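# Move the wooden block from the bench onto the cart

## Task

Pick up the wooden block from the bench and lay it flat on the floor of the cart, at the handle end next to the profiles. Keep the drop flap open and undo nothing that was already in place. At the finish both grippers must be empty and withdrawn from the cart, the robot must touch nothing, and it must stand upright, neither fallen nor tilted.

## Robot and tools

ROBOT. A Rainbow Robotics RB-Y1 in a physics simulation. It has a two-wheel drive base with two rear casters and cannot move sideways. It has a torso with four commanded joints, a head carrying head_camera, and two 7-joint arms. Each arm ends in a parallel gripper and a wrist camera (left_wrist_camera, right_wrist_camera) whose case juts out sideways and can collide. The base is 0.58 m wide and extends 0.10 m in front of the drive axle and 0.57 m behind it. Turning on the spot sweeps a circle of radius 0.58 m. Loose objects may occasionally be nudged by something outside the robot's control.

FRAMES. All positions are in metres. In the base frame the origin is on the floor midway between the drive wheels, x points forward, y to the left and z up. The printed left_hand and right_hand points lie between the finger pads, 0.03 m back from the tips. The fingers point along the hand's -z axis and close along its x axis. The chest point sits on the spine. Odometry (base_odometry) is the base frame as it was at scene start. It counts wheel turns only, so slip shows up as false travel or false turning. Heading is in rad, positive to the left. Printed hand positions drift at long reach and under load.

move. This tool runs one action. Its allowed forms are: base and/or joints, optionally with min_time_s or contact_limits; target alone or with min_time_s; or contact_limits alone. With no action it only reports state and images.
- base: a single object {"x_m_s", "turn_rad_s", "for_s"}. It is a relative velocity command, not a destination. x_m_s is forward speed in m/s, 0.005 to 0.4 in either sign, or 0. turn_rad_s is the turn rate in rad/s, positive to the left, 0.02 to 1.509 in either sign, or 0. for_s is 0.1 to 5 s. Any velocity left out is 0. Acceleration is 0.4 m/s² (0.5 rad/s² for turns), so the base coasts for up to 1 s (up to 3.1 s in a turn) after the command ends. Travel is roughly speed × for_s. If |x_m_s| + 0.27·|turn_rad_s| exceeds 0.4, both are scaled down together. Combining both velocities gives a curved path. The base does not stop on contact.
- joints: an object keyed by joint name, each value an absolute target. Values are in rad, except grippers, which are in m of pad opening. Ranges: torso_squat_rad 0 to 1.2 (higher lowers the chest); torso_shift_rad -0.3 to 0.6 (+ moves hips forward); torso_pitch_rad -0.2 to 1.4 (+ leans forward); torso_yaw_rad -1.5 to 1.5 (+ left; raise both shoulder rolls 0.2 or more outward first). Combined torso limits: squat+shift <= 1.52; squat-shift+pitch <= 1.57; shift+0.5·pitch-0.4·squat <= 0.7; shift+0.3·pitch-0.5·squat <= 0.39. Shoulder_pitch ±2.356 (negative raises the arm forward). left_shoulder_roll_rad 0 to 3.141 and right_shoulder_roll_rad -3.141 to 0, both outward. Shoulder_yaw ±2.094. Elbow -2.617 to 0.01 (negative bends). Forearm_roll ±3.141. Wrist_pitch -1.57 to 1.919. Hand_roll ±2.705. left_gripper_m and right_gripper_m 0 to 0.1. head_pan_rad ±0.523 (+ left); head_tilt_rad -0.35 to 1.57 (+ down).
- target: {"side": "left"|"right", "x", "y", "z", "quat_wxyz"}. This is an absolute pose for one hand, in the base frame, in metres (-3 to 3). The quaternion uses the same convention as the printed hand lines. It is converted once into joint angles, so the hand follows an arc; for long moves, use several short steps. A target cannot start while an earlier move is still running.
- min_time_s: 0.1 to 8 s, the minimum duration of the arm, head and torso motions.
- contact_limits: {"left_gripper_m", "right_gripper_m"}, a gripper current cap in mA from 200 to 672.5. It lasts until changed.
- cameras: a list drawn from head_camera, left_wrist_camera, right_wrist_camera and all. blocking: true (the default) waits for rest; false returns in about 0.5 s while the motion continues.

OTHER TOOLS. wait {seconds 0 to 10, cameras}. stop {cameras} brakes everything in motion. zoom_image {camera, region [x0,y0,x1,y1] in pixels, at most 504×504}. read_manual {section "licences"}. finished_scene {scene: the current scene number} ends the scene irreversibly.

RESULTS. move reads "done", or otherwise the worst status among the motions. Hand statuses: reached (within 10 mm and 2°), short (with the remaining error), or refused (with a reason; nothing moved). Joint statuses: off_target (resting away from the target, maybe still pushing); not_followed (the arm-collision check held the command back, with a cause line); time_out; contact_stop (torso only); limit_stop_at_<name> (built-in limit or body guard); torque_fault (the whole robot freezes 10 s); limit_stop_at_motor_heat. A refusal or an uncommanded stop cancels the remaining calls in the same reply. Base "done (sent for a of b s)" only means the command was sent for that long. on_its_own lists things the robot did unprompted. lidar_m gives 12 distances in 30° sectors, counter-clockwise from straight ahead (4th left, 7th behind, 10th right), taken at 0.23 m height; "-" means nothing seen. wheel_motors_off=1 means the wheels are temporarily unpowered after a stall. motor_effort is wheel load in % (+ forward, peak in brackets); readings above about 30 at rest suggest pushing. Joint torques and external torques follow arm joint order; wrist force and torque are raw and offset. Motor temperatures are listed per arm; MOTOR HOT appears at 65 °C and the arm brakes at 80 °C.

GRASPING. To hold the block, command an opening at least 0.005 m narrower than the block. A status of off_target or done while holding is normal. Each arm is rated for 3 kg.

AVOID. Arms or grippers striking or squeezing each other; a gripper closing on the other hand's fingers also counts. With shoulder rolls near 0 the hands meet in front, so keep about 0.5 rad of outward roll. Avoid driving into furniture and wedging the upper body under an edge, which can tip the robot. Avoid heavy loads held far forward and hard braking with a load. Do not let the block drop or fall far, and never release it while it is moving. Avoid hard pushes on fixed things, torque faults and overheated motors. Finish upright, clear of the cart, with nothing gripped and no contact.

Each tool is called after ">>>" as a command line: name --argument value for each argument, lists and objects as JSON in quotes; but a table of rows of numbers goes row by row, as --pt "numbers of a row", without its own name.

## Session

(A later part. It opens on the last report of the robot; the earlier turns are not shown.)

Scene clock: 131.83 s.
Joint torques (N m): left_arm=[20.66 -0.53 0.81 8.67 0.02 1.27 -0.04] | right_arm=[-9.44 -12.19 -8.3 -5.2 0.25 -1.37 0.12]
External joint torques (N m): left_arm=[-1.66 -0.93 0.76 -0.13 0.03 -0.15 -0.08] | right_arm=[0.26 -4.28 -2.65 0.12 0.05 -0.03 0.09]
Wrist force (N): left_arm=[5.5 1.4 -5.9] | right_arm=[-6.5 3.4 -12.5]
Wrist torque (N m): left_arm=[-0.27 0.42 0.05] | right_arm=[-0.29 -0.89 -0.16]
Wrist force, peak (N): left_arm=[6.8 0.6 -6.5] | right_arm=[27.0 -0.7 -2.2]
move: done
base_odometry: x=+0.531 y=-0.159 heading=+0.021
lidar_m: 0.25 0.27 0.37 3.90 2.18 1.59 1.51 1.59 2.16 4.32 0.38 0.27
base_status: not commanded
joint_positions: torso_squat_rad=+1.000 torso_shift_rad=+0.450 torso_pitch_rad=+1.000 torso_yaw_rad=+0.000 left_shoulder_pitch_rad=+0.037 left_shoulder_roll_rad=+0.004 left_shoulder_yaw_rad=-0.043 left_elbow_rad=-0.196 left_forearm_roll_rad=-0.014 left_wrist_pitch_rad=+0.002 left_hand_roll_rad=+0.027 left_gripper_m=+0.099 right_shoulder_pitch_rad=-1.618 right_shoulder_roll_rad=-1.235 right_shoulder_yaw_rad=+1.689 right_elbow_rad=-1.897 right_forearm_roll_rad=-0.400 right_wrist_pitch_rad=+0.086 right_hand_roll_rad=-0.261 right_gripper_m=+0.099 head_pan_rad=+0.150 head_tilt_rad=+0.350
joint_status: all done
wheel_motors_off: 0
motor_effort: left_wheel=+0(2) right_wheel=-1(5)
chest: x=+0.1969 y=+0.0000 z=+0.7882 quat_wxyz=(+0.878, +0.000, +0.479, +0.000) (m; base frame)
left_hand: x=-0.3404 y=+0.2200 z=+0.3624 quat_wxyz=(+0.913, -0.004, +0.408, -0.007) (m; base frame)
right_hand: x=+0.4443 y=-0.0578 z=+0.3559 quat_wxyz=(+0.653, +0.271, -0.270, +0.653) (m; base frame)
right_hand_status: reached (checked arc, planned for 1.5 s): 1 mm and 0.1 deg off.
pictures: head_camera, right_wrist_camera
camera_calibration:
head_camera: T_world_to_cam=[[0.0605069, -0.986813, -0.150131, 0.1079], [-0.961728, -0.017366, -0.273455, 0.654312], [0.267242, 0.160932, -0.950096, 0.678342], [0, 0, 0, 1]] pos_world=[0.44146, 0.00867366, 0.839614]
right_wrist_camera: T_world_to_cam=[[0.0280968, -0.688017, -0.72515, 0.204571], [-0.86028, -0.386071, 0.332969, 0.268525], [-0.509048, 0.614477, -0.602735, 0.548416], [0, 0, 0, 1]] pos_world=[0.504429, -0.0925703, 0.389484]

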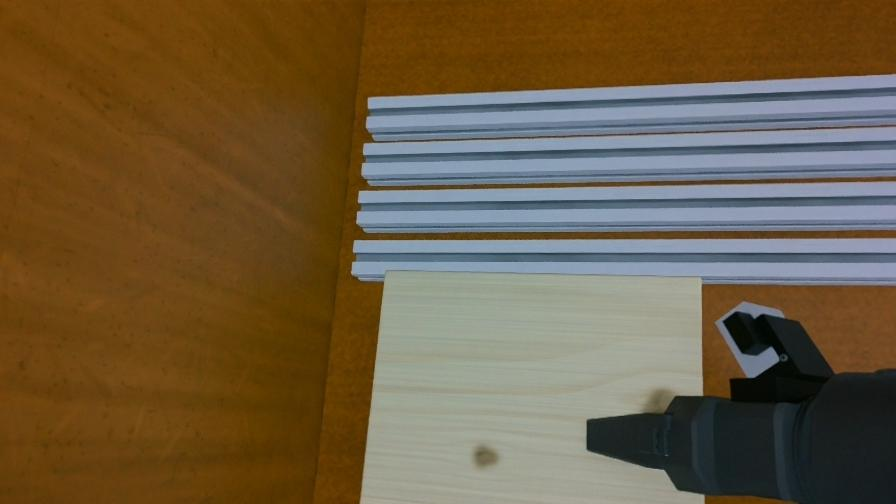

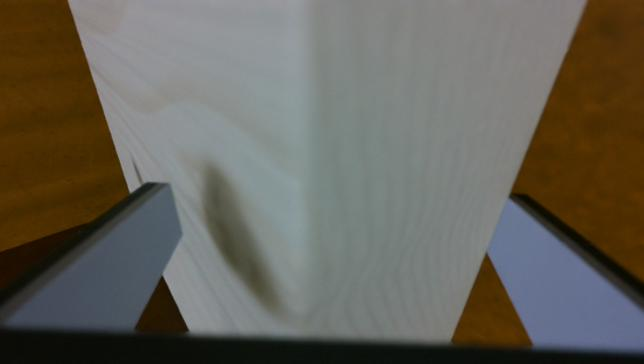

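>>> move --target '{"side":"right","x":0.445,"y":-0.066,"z":0.3565,"quat_wxyz":[0.6533,0.2706,-0.2706,0.6533]}' --min_time_s 1.2 --cameras '["right_wrist_camera"]'

>>> move --target '{"side":"right","x":0.445,"y":-0.073,"z":0.3565,"quat_wxyz":[0.6533,0.2706,-0.2706,0.6533]}' --min_time_s 1.2 --cameras '["right_wrist_camera"]'

Scene clock: 134.73 s.
Joint torques (N m): left_arm=[20.38 -0.43 0.85 8.69 -0.12 1.32 -0.05] | right_arm=[-9.16 -12.23 -4.49 -6.97 0.43 -1.72 0.38]
External joint torques (N m): left_arm=[-1.94 -0.84 0.79 -0.11 -0.11 -0.09 -0.09] | right_arm=[0.39 -4.03 1.09 -1.76 0.24 -0.37 0.34]
Wrist force (N): left_arm=[5.7 0.9 -6.1] | right_arm=[-6.7 1.8 -13.6]
Wrist torque (N m): left_arm=[-0.19 0.44 0.06] | right_arm=[-0.31 -0.67 -0.46]
Wrist force, peak (N): left_arm=[6.4 0.6 -6.5] | right_arm=[-7.1 3.4 -14.3]
move: done
base_odometry: x=+0.531 y=-0.159 heading=+0.021
lidar_m: 0.25 0.27 0.37 3.91 2.19 1.57 1.51 1.59 2.16 4.31 0.37 0.27
base_status: not commanded
joint_positions: torso_squat_rad=+1.000 torso_shift_rad=+0.450 torso_pitch_rad=+1.000 torso_yaw_rad=+0.000 left_shoulder_pitch_rad=+0.037 left_shoulder_roll_rad=+0.004 left_shoulder_yaw_rad=-0.043 left_elbow_rad=-0.196 left_forearm_roll_rad=-0.014 left_wrist_pitch_rad=+0.002 left_hand_roll_rad=+0.027 left_gripper_m=+0.099 right_shoulder_pitch_rad=-1.617 right_shoulder_roll_rad=-1.256 right_shoulder_yaw_rad=+1.695 right_elbow_rad=-1.898 right_forearm_roll_rad=-0.397 right_wrist_pitch_rad=+0.066 right_hand_roll_rad=-0.257 right_gripper_m=+0.099 head_pan_rad=+0.150 head_tilt_rad=+0.350
joint_status: all done
wheel_motors_off: 0
motor_effort: left_wheel=+1(1) right_wheel=+0(3)
chest: x=+0.1969 y=+0.0000 z=+0.7882 quat_wxyz=(+0.878, +0.000, +0.479, +0.000) (m; base frame)
left_hand: x=-0.3404 y=+0.2200 z=+0.3624 quat_wxyz=(+0.913, -0.004, +0.408, -0.007) (m; base frame)
right_hand: x=+0.4450 y=-0.0655 z=+0.3564 quat_wxyz=(+0.653, +0.271, -0.271, +0.653) (m; base frame)
right_hand_status: reached (checked arc, planned for 1.2 s): 1 mm and 0.0 deg off.
pictures: right_wrist_camera
camera_calibration:
right_wrist_camera: T_world_to_cam=[[0.0290167, -0.687797, -0.725323, 0.199394], [-0.861296, -0.385452, 0.331053, 0.267082], [-0.507274, 0.615112, -0.603581, 0.553329], [0, 0, 0, 1]] pos_world=[0.504941, -0.100269, 0.390186]

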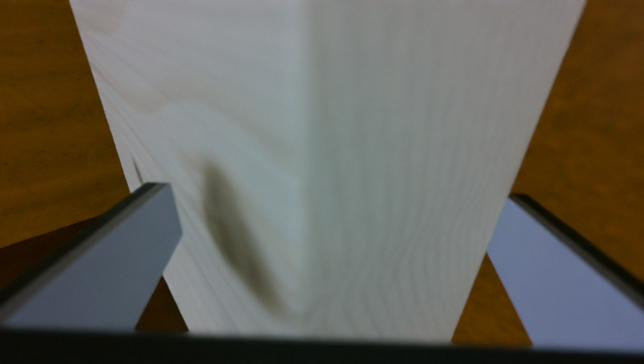

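Scene clock: 136.27 s.
Joint torques (N m): left_arm=[20.64 -0.5 0.93 8.7 -0.03 1.22 -0.02] | right_arm=[-9.29 -13.2 -4.32 -5.53 0.52 -1.78 0.48]
External joint torques (N m): left_arm=[-1.68 -0.9 0.87 -0.1 -0.01 -0.19 -0.06] | right_arm=[0.12 -4.76 1.18 -0.42 0.34 -0.44 0.45]
Wrist force (N): left_arm=[5.9 1.3 -5.7] | right_arm=[-6.9 2.1 -14.2]
Wrist torque (N m): left_arm=[-0.28 0.51 0.07] | right_arm=[-0.31 -0.72 -0.48]
Wrist force, peak (N): left_arm=[6.6 0.7 -6.1] | right_arm=[-6.6 3.7 -14.6]
move: done
base_odometry: x=+0.531 y=-0.159 heading=+0.021
lidar_m: 0.26 0.27 0.37 3.90 2.19 1.58 1.51 1.58 2.14 4.30 0.38 0.27
base_status: not commanded
joint_positions: torso_squat_rad=+1.000 torso_shift_rad=+0.450 torso_pitch_rad=+1.000 torso_yaw_rad=+0.000 left_shoulder_pitch_rad=+0.037 left_shoulder_roll_rad=+0.004 left_shoulder_yaw_rad=-0.043 left_elbow_rad=-0.196 left_forearm_roll_rad=-0.014 left_wrist_pitch_rad=+0.002 left_hand_roll_rad=+0.027 left_gripper_m=+0.099 right_shoulder_pitch_rad=-1.617 right_shoulder_roll_rad=-1.273 right_shoulder_yaw_rad=+1.703 right_elbow_rad=-1.897 right_forearm_roll_rad=-0.396 right_wrist_pitch_rad=+0.046 right_hand_roll_rad=-0.254 right_gripper_m=+0.099 head_pan_rad=+0.150 head_tilt_rad=+0.350
joint_status: all done
wheel_motors_off: 0
motor_effort: left_wheel=+0(1) right_wheel=+0(3)
chest: x=+0.1969 y=+0.0000 z=+0.7882 quat_wxyz=(+0.878, +0.000, +0.479, +0.000) (m; base frame)
left_hand: x=-0.3404 y=+0.2200 z=+0.3624 quat_wxyz=(+0.913, -0.004, +0.408, -0.007) (m; base frame)
right_hand: x=+0.4449 y=-0.0724 z=+0.3566 quat_wxyz=(+0.653, +0.271, -0.271, +0.653) (m; base frame)
right_hand_status: reached (checked arc, planned for 1.2 s): 1 mm and 0.0 deg off.
pictures: right_wrist_camera
camera_calibration:
right_wrist_camera: T_world_to_cam=[[0.0290221, -0.687494, -0.72561, 0.194867], [-0.861236, -0.385666, 0.330961, 0.264286], [-0.507376, 0.615316, -0.603287, 0.55754], [0, 0, 0, 1]] pos_world=[0.50484, -0.107167, 0.390286]

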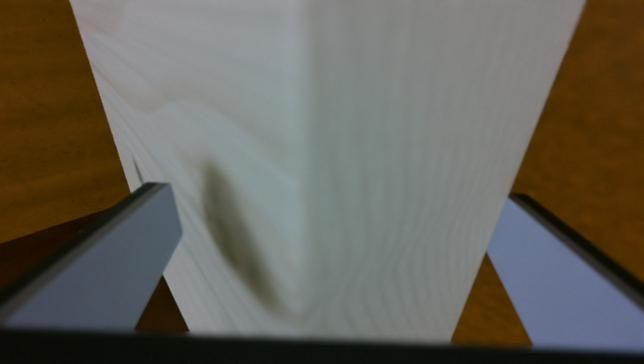

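>>> move --cameras '["head_camera"]'

Scene clock: 144.83 s.
Joint torques (N m): left_arm=[20.58 -0.7 0.86 8.68 -0.07 1.3 -0.09] | right_arm=[-9.19 -12.91 -4.31 -5.4 0.52 -1.65 0.59]
External joint torques (N m): left_arm=[-1.73 -1.1 0.81 -0.12 -0.06 -0.12 -0.13] | right_arm=[0.22 -4.48 1.19 -0.29 0.34 -0.31 0.55]
Motor temperatures (°C): left_arm=[32 28 31 36 33 32 37] | right_arm=[34 31 31 31 35 41 34]
Wrist force (N): left_arm=[5.6 1.3 -5.6] | right_arm=[-6.5 2.6 -14.8]
Wrist torque (N m): left_arm=[-0.24 0.44 0.06] | right_arm=[-0.38 -0.65 -0.48]
Wrist force, peak (N): left_arm=[6.3 1.9 -6.7] | right_arm=[-6.8 2.8 -14.9]
base_odometry: x=+0.531 y=-0.159 heading=+0.021
lidar_m: 0.25 0.27 0.38 3.91 2.17 1.58 1.51 1.58 2.15 4.31 0.38 0.28
base_status: not commanded
joint_positions: torso_squat_rad=+1.000 torso_shift_rad=+0.450 torso_pitch_rad=+1.000 torso_yaw_rad=+0.000 left_shoulder_pitch_rad=+0.037 left_shoulder_roll_rad=+0.004 left_shoulder_yaw_rad=-0.043 left_elbow_rad=-0.196 left_forearm_roll_rad=-0.014 left_wrist_pitch_rad=+0.002 left_hand_roll_rad=+0.027 left_gripper_m=+0.099 right_shoulder_pitch_rad=-1.617 right_shoulder_roll_rad=-1.273 right_shoulder_yaw_rad=+1.703 right_elbow_rad=-1.897 right_forearm_roll_rad=-0.396 right_wrist_pitch_rad=+0.046 right_hand_roll_rad=-0.254 right_gripper_m=+0.099 head_pan_rad=+0.150 head_tilt_rad=+0.350
joint_status: all done
wheel_motors_off: 0
motor_effort: left_wheel=+0(1) right_wheel=+0(3)
chest: x=+0.1969 y=+0.0000 z=+0.7882 quat_wxyz=(+0.878, +0.000, +0.479, +0.000) (m; base frame)
left_hand: x=-0.3404 y=+0.2200 z=+0.3624 quat_wxyz=(+0.913, -0.004, +0.408, -0.007) (m; base frame)
right_hand: x=+0.4449 y=-0.0724 z=+0.3566 quat_wxyz=(+0.653, +0.271, -0.271, +0.653) (m; base frame)
right_hand_status: reached (checked arc, planned for 1.2 s): 1 mm and 0.0 deg off.
pictures: head_camera
camera_calibration:
head_camera: T_world_to_cam=[[0.06051, -0.986812, -0.150137, 0.107898], [-0.961754, -0.017383, -0.273363, 0.654343], [0.267148, 0.160936, -0.950122, 0.678378], [0, 0, 0, 1]] pos_world=[0.44156, 0.0086736, 0.839615]

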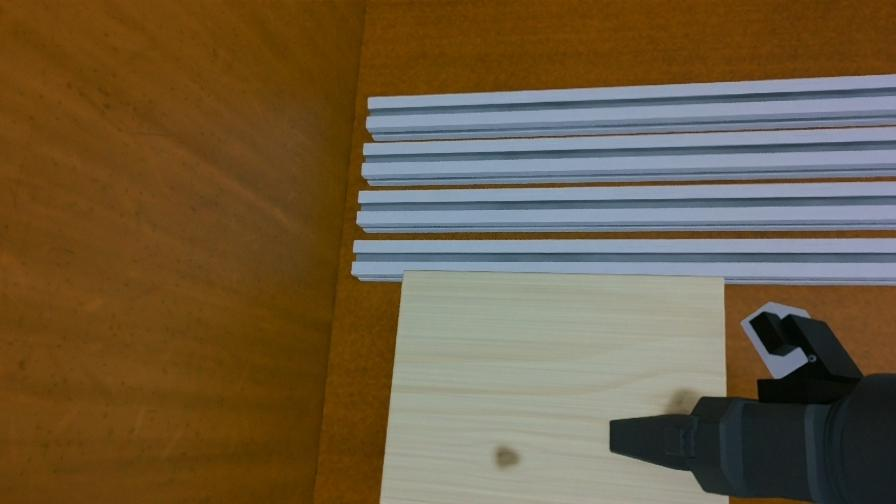

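>>> move --target '{"side":"right","x":0.445,"y":-0.107,"z":0.354,"quat_wxyz":[0.6533,0.2706,-0.2706,0.6533]}' --min_time_s 0.1 --cameras '["right_wrist_camera","head_camera"]'

Scene clock: 151.27 s.
Joint torques (N m): left_arm=[20.51 -0.22 0.46 8.71 0.06 1.16 -0.01] | right_arm=[-8.57 -9.03 -4.63 -4.79 0.18 -1.17 0.31]
External joint torques (N m): left_arm=[-1.81 -0.61 0.41 -0.09 0.07 -0.25 -0.05] | right_arm=[0.2 0.53 0.45 -0.24 0.06 0.18 0.27]
Wrist force (N): left_arm=[6.1 0.5 -5.6] | right_arm=[-3.6 2.9 -3.5]
Wrist torque (N m): left_arm=[-0.13 0.46 0.04] | right_arm=[-0.36 -0.07 -0.25]
Wrist force, peak (N): left_arm=[6.5 1.5 -6.4] | right_arm=[-7.7 2.9 -14.6]
move: done
base_odometry: x=+0.531 y=-0.159 heading=+0.021
lidar_m: 0.25 0.26 0.37 3.91 2.19 1.58 1.51 1.59 2.14 4.32 0.38 0.26
base_status: not commanded
joint_positions: torso_squat_rad=+1.000 torso_shift_rad=+0.450 torso_pitch_rad=+1.000 torso_yaw_rad=+0.000 left_shoulder_pitch_rad=+0.037 left_shoulder_roll_rad=+0.004 left_shoulder_yaw_rad=-0.043 left_elbow_rad=-0.196 left_forearm_roll_rad=-0.014 left_wrist_pitch_rad=+0.002 left_hand_roll_rad=+0.027 left_gripper_m=+0.099 right_shoulder_pitch_rad=-1.616 right_shoulder_roll_rad=-1.346 right_shoulder_yaw_rad=+1.748 right_elbow_rad=-1.871 right_forearm_roll_rad=-0.384 right_wrist_pitch_rad=-0.059 right_hand_roll_rad=-0.241 right_gripper_m=+0.099 head_pan_rad=+0.150 head_tilt_rad=+0.350
joint_status: all done
wheel_motors_off: 0
motor_effort: left_wheel=-3(3) right_wheel=+2(4)
chest: x=+0.1969 y=+0.0000 z=+0.7882 quat_wxyz=(+0.878, +0.000, +0.479, +0.000) (m; base frame)
left_hand: x=-0.3404 y=+0.2200 z=+0.3624 quat_wxyz=(+0.913, -0.004, +0.408, -0.007) (m; base frame)
right_hand: x=+0.4451 y=-0.1071 z=+0.3541 quat_wxyz=(+0.653, +0.270, -0.271, +0.653) (m; base frame)
right_hand_status: reached (checked arc, planned for 0.3 s): 0 mm and 0.1 deg off.
pictures: head_camera, right_wrist_camera
camera_calibration:
head_camera: T_world_to_cam=[[0.0604573, -0.986844, -0.149944, 0.107858], [-0.961729, -0.0173697, -0.273452, 0.654407], [0.26725, 0.160737, -0.950127, 0.678323], [0, 0, 0, 1]] pos_world=[0.44156, 0.0087741, 0.839615]
right_wrist_camera: T_world_to_cam=[[0.0290413, -0.688228, -0.724913, 0.168876], [-0.861726, -0.384746, 0.330754, 0.25233], [-0.506542, 0.615071, -0.604238, 0.577464], [0, 0, 0, 1]] pos_world=[0.505044, -0.141873, 0.387886]

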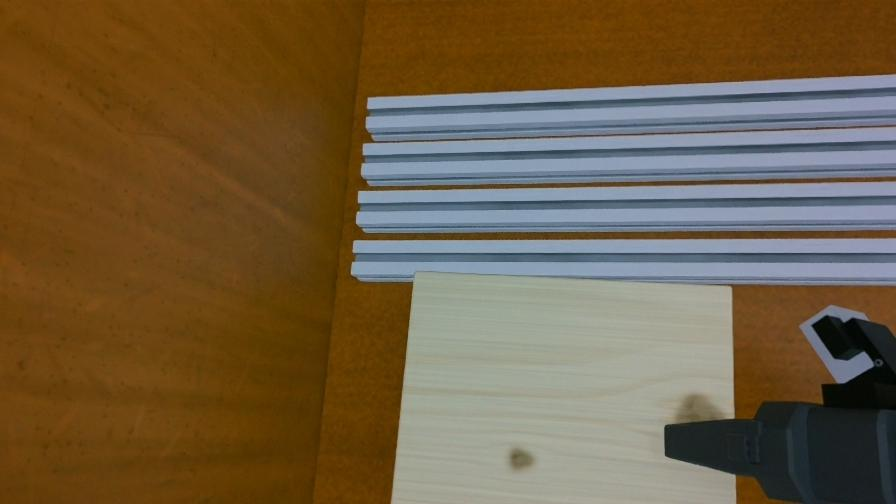

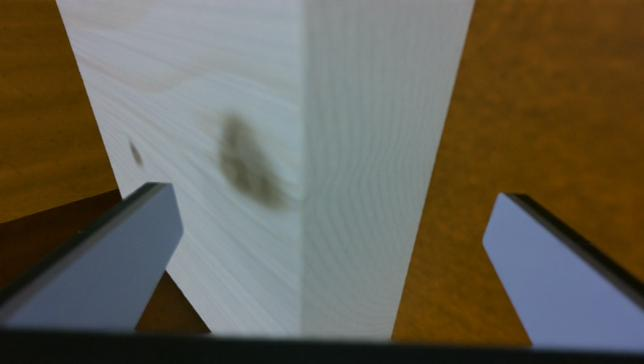

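>>> move --target '{"side":"right","x":0.437,"y":-0.107,"z":0.366,"quat_wxyz":[0.6533,0.2706,-0.2706,0.6533]}' --min_time_s 0.5

>>> move --target '{"side":"right","x":0.437,"y":-0.056,"z":0.366,"quat_wxyz":[0.6533,0.2706,-0.2706,0.6533]}' --min_time_s 2 --cameras '["right_wrist_camera","head_camera"]'

Scene clock: 157.87 s.
Joint torques (N m): left_arm=[20.89 -0.43 0.69 8.74 -0.05 1.18 0.05] | right_arm=[-7.18 -11.15 -6.69 -5.62 0.29 -1.22 0.09]
External joint torques (N m): left_arm=[-1.42 -0.82 0.64 -0.06 -0.04 -0.24 0.01] | right_arm=[1.19 -1.52 -1.66 -0.81 0.15 0.13 0.05]
Wrist force (N): left_arm=[5.7 1.1 -5.5] | right_arm=[-3.7 3.1 -3.5]
Wrist torque (N m): left_arm=[-0.22 0.43 0.04] | right_arm=[-0.37 -0.07 -0.25]
Wrist force, peak (N): left_arm=[6.2 1.0 -6.4] | right_arm=[-3.7 2.8 -4.0]
move: done
base_odometry: x=+0.531 y=-0.159 heading=+0.021
lidar_m: 0.24 0.26 0.37 3.90 2.18 1.57 1.52 1.58 2.15 4.32 0.37 0.27
base_status: not commanded
joint_positions: torso_squat_rad=+1.000 torso_shift_rad=+0.450 torso_pitch_rad=+1.000 torso_yaw_rad=+0.000 left_shoulder_pitch_rad=+0.037 left_shoulder_roll_rad=+0.004 left_shoulder_yaw_rad=-0.043 left_elbow_rad=-0.196 left_forearm_roll_rad=-0.014 left_wrist_pitch_rad=+0.002 left_hand_roll_rad=+0.027 left_gripper_m=+0.099 right_shoulder_pitch_rad=-1.605 right_shoulder_roll_rad=-1.381 right_shoulder_yaw_rad=+1.733 right_elbow_rad=-1.937 right_forearm_roll_rad=-0.382 right_wrist_pitch_rad=-0.028 right_hand_roll_rad=-0.233 right_gripper_m=+0.099 head_pan_rad=+0.150 head_tilt_rad=+0.350
joint_status: all done
wheel_motors_off: 0
motor_effort: left_wheel=-3(3) right_wheel=+3(4)
chest: x=+0.1969 y=+0.0000 z=+0.7882 quat_wxyz=(+0.878, +0.000, +0.479, +0.000) (m; base frame)
left_hand: x=-0.3404 y=+0.2200 z=+0.3624 quat_wxyz=(+0.913, -0.004, +0.408, -0.007) (m; base frame)
right_hand: x=+0.4372 y=-0.1065 z=+0.3656 quat_wxyz=(+0.652, +0.272, -0.270, +0.654) (m; base frame)
right_hand_status: reached (checked arc, planned for 0.5 s): 1 mm and 0.2 deg off.
pictures: none

Scene clock: 160.20 s.
Joint torques (N m): left_arm=[20.43 -0.51 0.83 8.74 -0.05 1.35 0.08] | right_arm=[-9.83 -1.92 -9.26 -10.49 -0.08 -3.27 -0.34]
External joint torques (N m): left_arm=[-1.89 -0.9 0.78 -0.05 -0.03 -0.06 0.04] | right_arm=[-0.56 6.08 -3.65 -4.88 -0.3 -1.93 -0.38]
Wrist force (N): left_arm=[6.1 1.7 -5.7] | right_arm=[-11.0 2.0 -1.6]
Wrist torque (N m): left_arm=[-0.30 0.49 0.04] | right_arm=[-0.35 0.32 -0.03]
Wrist force, peak (N): left_arm=[5.9 1.6 -6.6] | right_arm=[-8.9 3.1 18.0]
move: done
base_odometry: x=+0.531 y=-0.159 heading=+0.021
lidar_m: 0.25 0.27 0.37 3.87 2.18 1.58 1.51 1.58 2.14 4.33 0.38 0.27
base_status: not commanded
joint_positions: torso_squat_rad=+1.000 torso_shift_rad=+0.450 torso_pitch_rad=+1.000 torso_yaw_rad=+0.000 left_shoulder_pitch_rad=+0.037 left_shoulder_roll_rad=+0.004 left_shoulder_yaw_rad=-0.043 left_elbow_rad=-0.196 left_forearm_roll_rad=-0.014 left_wrist_pitch_rad=+0.002 left_hand_roll_rad=+0.027 left_gripper_m=+0.099 right_shoulder_pitch_rad=-1.591 right_shoulder_roll_rad=-1.262 right_shoulder_yaw_rad=+1.656 right_elbow_rad=-1.959 right_forearm_roll_rad=-0.393 right_wrist_pitch_rad=+0.130 right_hand_roll_rad=-0.254 right_gripper_m=+0.099 head_pan_rad=+0.150 head_tilt_rad=+0.350
joint_status: all done
wheel_motors_off: 0
motor_effort: left_wheel=-5(7) right_wheel=+7(8)
chest: x=+0.1969 y=+0.0000 z=+0.7883 quat_wxyz=(+0.878, +0.000, +0.479, +0.000) (m; base frame)
left_hand: x=-0.3404 y=+0.2200 z=+0.3623 quat_wxyz=(+0.913, -0.005, +0.408, -0.008) (m; base frame)
right_hand: x=+0.4373 y=-0.0575 z=+0.3656 quat_wxyz=(+0.654, +0.270, -0.269, +0.653) (m; base frame)
right_hand_status: reached (checked arc, planned for 2.0 s): 2 mm and 0.2 deg off.
pictures: head_camera, right_wrist_camera
camera_calibration:
head_camera: T_world_to_cam=[[0.0603254, -0.986879, -0.149771, 0.107794], [-0.961709, -0.0172758, -0.273526, 0.654391], [0.26735, 0.160537, -0.950133, 0.678407], [0, 0, 0, 1]] pos_world=[0.441459, 0.00877484, 0.839715]
right_wrist_camera: T_world_to_cam=[[0.02786, -0.69037, -0.72292, 0.211155], [-0.861294, -0.383632, 0.333166, 0.259801], [-0.507343, 0.613365, -0.605299, 0.550622], [0, 0, 0, 1]] pos_world=[0.497237, -0.0922889, 0.399383]

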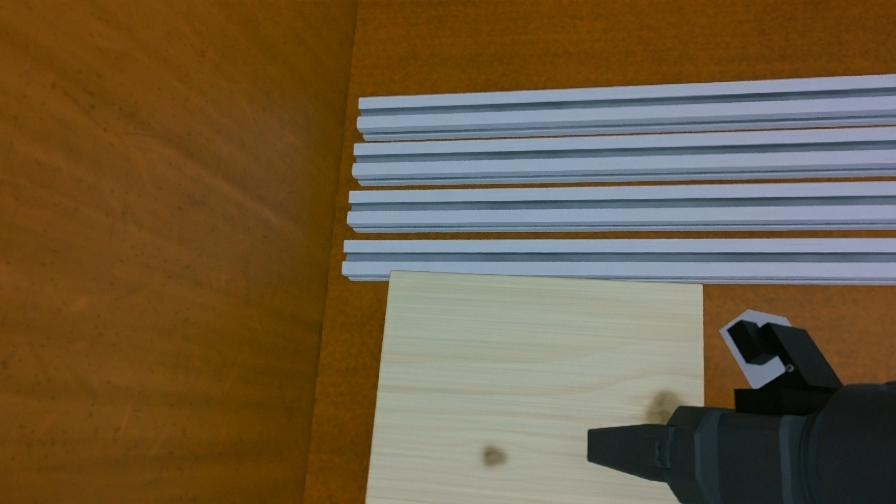

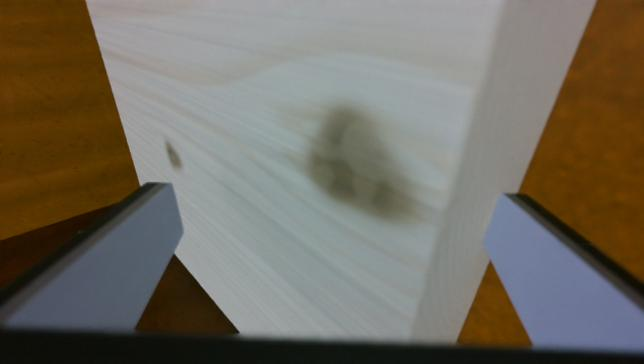

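>>> move --target '{"side":"right","x":0.437,"y":-0.08,"z":0.368,"quat_wxyz":[0.6533,0.2706,-0.2706,0.6533]}' --min_time_s 0.8

>>> move --target '{"side":"right","x":0.437,"y":-0.128,"z":0.418,"quat_wxyz":[0.6533,0.2706,-0.2706,0.6533]}' --min_time_s 1.2 --cameras '["right_wrist_camera"]'

>>> move --joints '{"torso_squat_rad":0.7,"torso_shift_rad":0.35,"torso_pitch_rad":0.97}'

>>> move --joints '{"torso_squat_rad":0.2,"torso_shift_rad":0.2,"torso_pitch_rad":0.95}' --cameras '["head_camera","right_wrist_camera"]'

Scene clock: 162.87 s.
Joint torques (N m): left_arm=[20.56 -0.59 0.92 8.7 -0.14 1.23 0.01] | right_arm=[-10.47 -10.28 -4.43 -6.13 0.38 -1.34 0.27]
External joint torques (N m): left_arm=[-1.75 -0.98 0.87 -0.1 -0.12 -0.19 -0.03] | right_arm=[-1.68 -1.46 0.92 -0.82 0.19 0.01 0.24]
Wrist force (N): left_arm=[5.7 1.0 -5.8] | right_arm=[-3.6 2.8 -3.5]
Wrist torque (N m): left_arm=[-0.25 0.44 0.06] | right_arm=[-0.34 -0.08 -0.22]
Wrist force, peak (N): left_arm=[6.2 0.8 -6.6] | right_arm=[-12.0 1.2 -2.4]
move: done
base_odometry: x=+0.531 y=-0.159 heading=+0.021
lidar_m: 0.25 0.28 0.37 3.91 2.19 1.58 1.51 1.59 2.16 4.34 0.38 0.27
base_status: not commanded
joint_positions: torso_squat_rad=+1.000 torso_shift_rad=+0.450 torso_pitch_rad=+1.000 torso_yaw_rad=+0.000 left_shoulder_pitch_rad=+0.037 left_shoulder_roll_rad=+0.004 left_shoulder_yaw_rad=-0.043 left_elbow_rad=-0.196 left_forearm_roll_rad=-0.014 left_wrist_pitch_rad=+0.002 left_hand_roll_rad=+0.027 left_gripper_m=+0.099 right_shoulder_pitch_rad=-1.591 right_shoulder_roll_rad=-1.325 right_shoulder_yaw_rad=+1.682 right_elbow_rad=-1.964 right_forearm_roll_rad=-0.390 right_wrist_pitch_rad=+0.065 right_hand_roll_rad=-0.241 right_gripper_m=+0.099 head_pan_rad=+0.150 head_tilt_rad=+0.350
joint_status: all done
wheel_motors_off: 0
motor_effort: left_wheel=-5(5) right_wheel=+5(7)
chest: x=+0.1969 y=+0.0000 z=+0.7883 quat_wxyz=(+0.878, +0.000, +0.479, +0.000) (m; base frame)
left_hand: x=-0.3404 y=+0.2200 z=+0.3623 quat_wxyz=(+0.913, -0.005, +0.408, -0.008) (m; base frame)
right_hand: x=+0.4370 y=-0.0798 z=+0.3680 quat_wxyz=(+0.653, +0.271, -0.271, +0.653) (m; base frame)
right_hand_status: reached (checked arc, planned for 0.8 s): 0 mm and 0.0 deg off.
pictures: none

Scene clock: 164.40 s.
Joint torques (N m): left_arm=[20.74 -0.48 0.88 8.69 -0.12 1.29 0.13] | right_arm=[-9.22 -11 -4.03 -5.27 -0.26 -1.5 0.28]
External joint torques (N m): left_arm=[-1.58 -0.87 0.83 -0.11 -0.1 -0.12 0.09] | right_arm=[-1.51 -1.43 0.99 -0.65 -0.4 -0.15 0.24]
Wrist force (N): left_arm=[5.6 1.6 -5.8] | right_arm=[-3.3 2.5 -3.7]
Wrist torque (N m): left_arm=[-0.32 0.44 0.12] | right_arm=[-0.29 -0.05 -0.24]
Wrist force, peak (N): left_arm=[6.2 1.3 -6.0] | right_arm=[-3.6 2.9 -4.2]
move: done
base_odometry: x=+0.531 y=-0.159 heading=+0.021
lidar_m: 0.25 0.26 0.36 3.89 2.18 1.58 1.50 1.59 2.15 4.32 0.37 0.26
base_status: not commanded
joint_positions: torso_squat_rad=+1.000 torso_shift_rad=+0.450 torso_pitch_rad=+1.000 torso_yaw_rad=+0.000 left_shoulder_pitch_rad=+0.037 left_shoulder_roll_rad=+0.004 left_shoulder_yaw_rad=-0.043 left_elbow_rad=-0.196 left_forearm_roll_rad=-0.014 left_wrist_pitch_rad=+0.002 left_hand_roll_rad=+0.027 left_gripper_m=+0.099 right_shoulder_pitch_rad=-1.772 right_shoulder_roll_rad=-1.573 right_shoulder_yaw_rad=+1.864 right_elbow_rad=-2.133 right_forearm_roll_rad=-0.416 right_wrist_pitch_rad=-0.029 right_hand_roll_rad=-0.233 right_gripper_m=+0.099 head_pan_rad=+0.150 head_tilt_rad=+0.350
joint_status: all done
wheel_motors_off: 0
motor_effort: left_wheel=-3(5) right_wheel=+4(7)
chest: x=+0.1969 y=+0.0000 z=+0.7883 quat_wxyz=(+0.878, +0.000, +0.479, +0.000) (m; base frame)
left_hand: x=-0.3404 y=+0.2200 z=+0.3623 quat_wxyz=(+0.913, -0.005, +0.408, -0.008) (m; base frame)
right_hand: x=+0.4370 y=-0.1281 z=+0.4179 quat_wxyz=(+0.654, +0.269, -0.273, +0.652) (m; base frame)
right_hand_status: reached (checked arc, planned for 1.2 s): 0 mm and 0.3 deg off.
pictures: right_wrist_camera
camera_calibration:
right_wrist_camera: T_world_to_cam=[[0.0291261, -0.687758, -0.725356, 0.201092], [-0.864213, -0.38197, 0.327469, 0.218917], [-0.502283, 0.617324, -0.605494, 0.623814], [0, 0, 0, 1]] pos_world=[0.496665, -0.163173, 0.451891]

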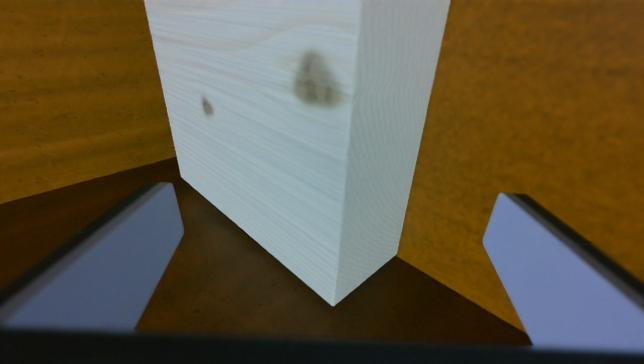

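Scene clock: 166.17 s.
Joint torques (N m): left_arm=[19.94 -0.66 0.8 8.41 -0.15 1.27 0.1] | right_arm=[-9.42 -10.8 -4.8 -4.88 -0.32 -1.36 0.31]
External joint torques (N m): left_arm=[-1.89 -1.05 0.75 -0.2 -0.13 -0.1 0.06] | right_arm=[-1.36 -1.3 0.49 -0.45 -0.46 -0.02 0.27]
Wrist force (N): left_arm=[5.6 1.3 -6.2] | right_arm=[-3.1 3.3 -3.4]
Wrist torque (N m): left_arm=[-0.25 0.44 0.06] | right_arm=[-0.38 -0.03 -0.24]
Wrist force, peak (N): left_arm=[6.4 1.5 -6.5] | right_arm=[-3.1 3.4 -4.1]
move: done
base_odometry: x=+0.531 y=-0.159 heading=+0.021
lidar_m: 0.25 0.27 0.37 3.90 2.19 1.58 1.51 1.59 2.15 4.31 0.38 0.27
base_status: not commanded
joint_positions: torso_squat_rad=+0.700 torso_shift_rad=+0.350 torso_pitch_rad=+0.970 torso_yaw_rad=+0.000 left_shoulder_pitch_rad=+0.037 left_shoulder_roll_rad=+0.004 left_shoulder_yaw_rad=-0.043 left_elbow_rad=-0.196 left_forearm_roll_rad=-0.014 left_wrist_pitch_rad=+0.002 left_hand_roll_rad=+0.027 left_gripper_m=+0.099 right_shoulder_pitch_rad=-1.772 right_shoulder_roll_rad=-1.573 right_shoulder_yaw_rad=+1.865 right_elbow_rad=-2.133 right_forearm_roll_rad=-0.416 right_wrist_pitch_rad=-0.029 right_hand_roll_rad=-0.233 right_gripper_m=+0.099 head_pan_rad=+0.150 head_tilt_rad=+0.350
joint_status: all done
wheel_motors_off: 0
motor_effort: left_wheel=-2(4) right_wheel=+3(6)
chest: x=+0.2108 y=+0.0000 z=+0.9584 quat_wxyz=(+0.885, +0.000, +0.466, +0.000) (m; base frame)
left_hand: x=-0.3135 y=+0.2200 z=+0.5165 quat_wxyz=(+0.919, -0.004, +0.395, -0.008) (m; base frame)
right_hand: x=+0.4619 y=-0.1281 z=+0.5954 quat_wxyz=(+0.650, +0.259, -0.282, +0.656) (m; base frame)
pictures: none

Scene clock: 168.63 s.
Joint torques (N m): left_arm=[19.75 -0.5 0.71 8.38 -0.01 1.25 0.1] | right_arm=[-9.55 -10.4 -5.26 -4.79 -0.33 -1.4 0.29]
External joint torques (N m): left_arm=[-1.74 -0.88 0.66 -0.1 0 -0.09 0.06] | right_arm=[-1.25 -0.96 0.19 -0.49 -0.46 -0.07 0.25]
Wrist force (N): left_arm=[6.0 1.3 -5.6] | right_arm=[-3.0 2.8 -3.5]
Wrist torque (N m): left_arm=[-0.28 0.51 0.05] | right_arm=[-0.31 0.01 -0.25]
Wrist force, peak (N): left_arm=[5.9 0.6 -7.0] | right_arm=[-3.5 3.3 -3.9]
move: done
base_odometry: x=+0.531 y=-0.159 heading=+0.021
lidar_m: 0.24 0.26 0.36 3.90 2.18 1.57 1.51 1.58 2.14 4.32 0.38 0.27
base_status: not commanded
joint_positions: torso_squat_rad=+0.200 torso_shift_rad=+0.200 torso_pitch_rad=+0.950 torso_yaw_rad=+0.000 left_shoulder_pitch_rad=+0.037 left_shoulder_roll_rad=+0.004 left_shoulder_yaw_rad=-0.043 left_elbow_rad=-0.196 left_forearm_roll_rad=-0.014 left_wrist_pitch_rad=+0.002 left_hand_roll_rad=+0.027 left_gripper_m=+0.099 right_shoulder_pitch_rad=-1.772 right_shoulder_roll_rad=-1.573 right_shoulder_yaw_rad=+1.865 right_elbow_rad=-2.133 right_forearm_roll_rad=-0.416 right_wrist_pitch_rad=-0.029 right_hand_roll_rad=-0.233 right_gripper_m=+0.099 head_pan_rad=+0.150 head_tilt_rad=+0.350
joint_status: all done
wheel_motors_off: 0
motor_effort: left_wheel=+0(4) right_wheel=+3(5)
chest: x=+0.1600 y=+0.0001 z=+1.1329 quat_wxyz=(+0.889, +0.000, +0.457, +0.000) (m; base frame)
left_hand: x=-0.3553 y=+0.2201 z=+0.6807 quat_wxyz=(+0.923, -0.004, +0.385, -0.008) (m; base frame)
right_hand: x=+0.4183 y=-0.1281 z=+0.7750 quat_wxyz=(+0.647, +0.253, -0.289, +0.659) (m; base frame)
pictures: head_camera, right_wrist_camera
camera_calibration:
head_camera: T_world_to_cam=[[0.0678487, -0.986862, -0.14663, 0.156839], [-0.94685, -0.0173722, -0.321206, 0.7648], [0.314439, 0.16063, -0.935589, 0.991659], [0, 0, 0, 1]] pos_world=[0.401693, 0.00877434, 1.19644]
right_wrist_camera: T_world_to_cam=[[0.0652991, -0.687747, -0.723008, 0.443656], [-0.879494, -0.381958, 0.283897, 0.126034], [-0.471408, 0.617343, -0.629811, 0.836544], [0, 0, 0, 1]] pos_world=[0.476229, -0.163172, 0.81185]

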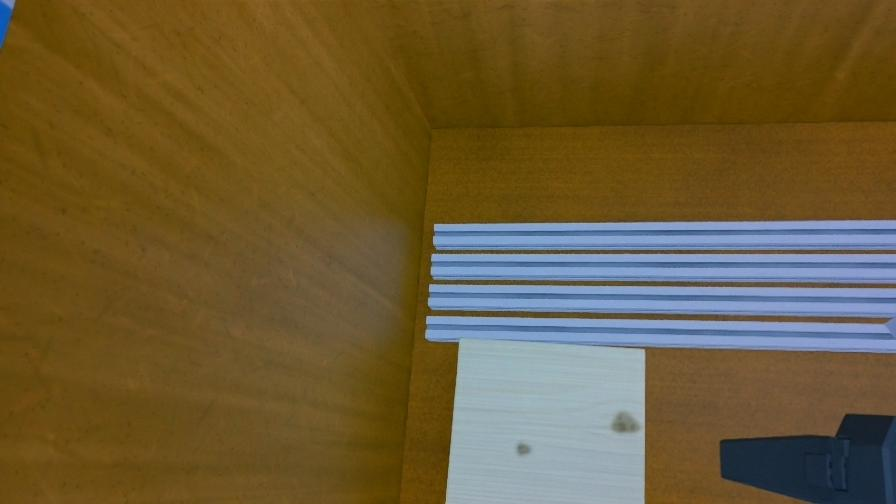

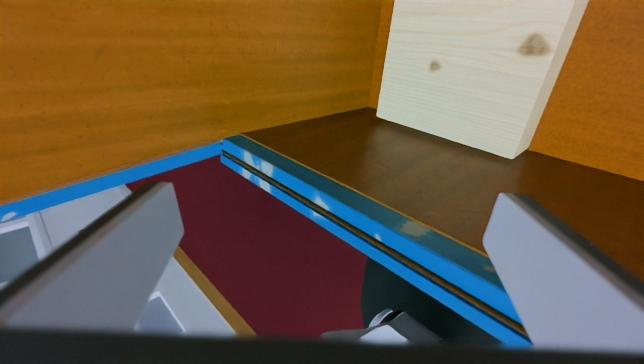

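>>> move --base '{"x_m_s":-0.25,"for_s":2.2}' --cameras '["head_camera"]'

>>> move --joints '{"torso_squat_rad":0.3,"torso_shift_rad":0.0,"torso_pitch_rad":0.3}' --cameras '["head_camera"]'

Scene clock: 173.03 s.
Joint torques (N m): left_arm=[19.65 -0.67 0.77 8.48 -0.05 1.13 0.03] | right_arm=[-9.16 -10.7 -4.79 -4.6 -0.21 -1.42 0.29]
External joint torques (N m): left_arm=[-1.83 -1.06 0.72 0.01 -0.03 -0.21 -0.01] | right_arm=[-0.87 -1.26 0.66 -0.29 -0.34 -0.09 0.26]
Wrist force (N): left_arm=[5.5 1.4 -5.7] | right_arm=[-3.4 3.0 -3.8]
Wrist torque (N m): left_arm=[-0.23 0.47 0.07] | right_arm=[-0.35 -0.04 -0.24]
Wrist force, peak (N): left_arm=[5.5 2.0 -7.0] | right_arm=[-3.6 3.2 -4.0]
move: done
base_odometry: x=-0.019 y=-0.170 heading=+0.020
lidar_m: 0.80 0.84 1.74 4.01 1.39 1.01 0.96 1.01 1.37 3.58 1.17 0.84
base_status: done (sent for 2.2 of 2.2 s)
joint_positions: torso_squat_rad=+0.200 torso_shift_rad=+0.200 torso_pitch_rad=+0.950 torso_yaw_rad=+0.000 left_shoulder_pitch_rad=+0.037 left_shoulder_roll_rad=+0.004 left_shoulder_yaw_rad=-0.043 left_elbow_rad=-0.196 left_forearm_roll_rad=-0.014 left_wrist_pitch_rad=+0.002 left_hand_roll_rad=+0.027 left_gripper_m=+0.099 right_shoulder_pitch_rad=-1.772 right_shoulder_roll_rad=-1.573 right_shoulder_yaw_rad=+1.865 right_elbow_rad=-2.133 right_forearm_roll_rad=-0.416 right_wrist_pitch_rad=-0.029 right_hand_roll_rad=-0.233 right_gripper_m=+0.099 head_pan_rad=+0.150 head_tilt_rad=+0.350
joint_status: not commanded
wheel_motors_off: 0
motor_effort: left_wheel=-18(30) right_wheel=+17(35)
chest: x=+0.1599 y=+0.0001 z=+1.1329 quat_wxyz=(+0.889, +0.000, +0.457, +0.000) (m; base frame)
left_hand: x=-0.3554 y=+0.2200 z=+0.6807 quat_wxyz=(+0.923, -0.004, +0.385, -0.008) (m; base frame)
right_hand: x=+0.4183 y=-0.1280 z=+0.7750 quat_wxyz=(+0.647, +0.252, -0.289, +0.659) (m; base frame)
pictures: head_camera
camera_calibration:
head_camera: T_world_to_cam=[[0.0678604, -0.986859, -0.146643, 0.15685], [-0.94684, -0.0173741, -0.321236, 0.764832], [0.314467, 0.160647, -0.935576, 0.991633], [0, 0, 0, 1]] pos_world=[0.401693, 0.0087743, 1.19644]

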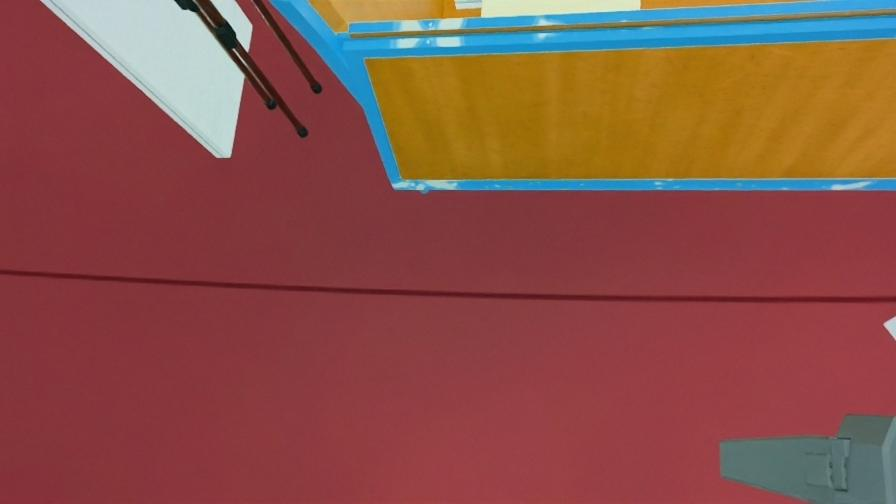

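Scene clock: 176.03 s.
Joint torques (N m): left_arm=[6.31 -0.4 0.61 2.43 -0.05 -0.04 -0.06] | right_arm=[-14.2 -6.92 -8.47 0.34 -0.32 -0.75 0.24]
External joint torques (N m): left_arm=[-0.47 -0.66 0.58 -0.24 -0.05 -0.21 -0.07] | right_arm=[-0.74 -1.09 0.89 -0.09 -0.33 0 0.22]
Wrist force (N): left_arm=[1.3 1.2 -8.0] | right_arm=[-2.2 6.7 -2.4]
Wrist torque (N m): left_arm=[-0.29 0.21 0.09] | right_arm=[-0.54 0.05 -0.23]
Wrist force, peak (N): left_arm=[5.6 0.9 -7.0] | right_arm=[-1.9 7.4 -2.2]
move: done
base_odometry: x=-0.019 y=-0.170 heading=+0.020
lidar_m: 0.80 0.84 1.73 4.00 1.40 1.00 0.96 1.02 1.37 3.59 1.16 0.84
base_status: not commanded
joint_positions: torso_squat_rad=+0.300 torso_shift_rad=+0.000 torso_pitch_rad=+0.300 torso_yaw_rad=+0.000 left_shoulder_pitch_rad=+0.037 left_shoulder_roll_rad=+0.004 left_shoulder_yaw_rad=-0.043 left_elbow_rad=-0.196 left_forearm_roll_rad=-0.014 left_wrist_pitch_rad=+0.002 left_hand_roll_rad=+0.027 left_gripper_m=+0.099 right_shoulder_pitch_rad=-1.772 right_shoulder_roll_rad=-1.573 right_shoulder_yaw_rad=+1.865 right_elbow_rad=-2.133 right_forearm_roll_rad=-0.416 right_wrist_pitch_rad=-0.029 right_hand_roll_rad=-0.233 right_gripper_m=+0.099 head_pan_rad=+0.150 head_tilt_rad=+0.350
joint_status: all done
wheel_motors_off: 0
motor_effort: left_wheel=-18(19) right_wheel=+20(22)
chest: x=-0.1366 y=+0.0001 z=+1.2448 quat_wxyz=(+0.989, +0.000, +0.149, +0.000) (m; base frame)
left_hand: x=-0.2731 y=+0.2200 z=+0.5730 quat_wxyz=(+0.997, -0.002, +0.071, -0.009) (m; base frame)
right_hand: x=+0.2857 y=-0.1280 z=+1.1163 quat_wxyz=(+0.521, +0.029, -0.480, +0.705) (m; base frame)
pictures: head_camera
camera_calibration:
head_camera: T_world_to_cam=[[0.142762, -0.986861, -0.0756647, 0.115371], [-0.559326, -0.0173704, -0.828766, 1.20475], [0.816562, 0.160637, -0.554457, 0.783798], [0, 0, 0, 1]] pos_world=[0.0173575, 0.00887433, 1.44177]

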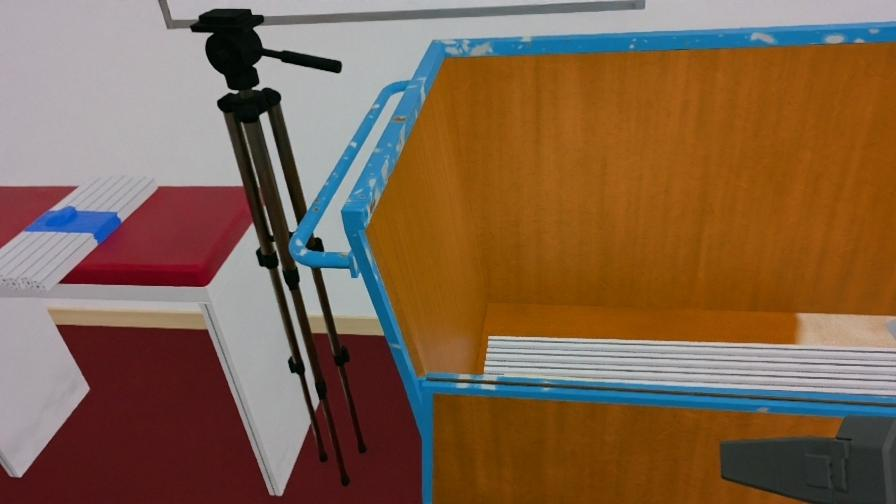

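>>> finished_scene --scene 2

The scene is finished: the task was done.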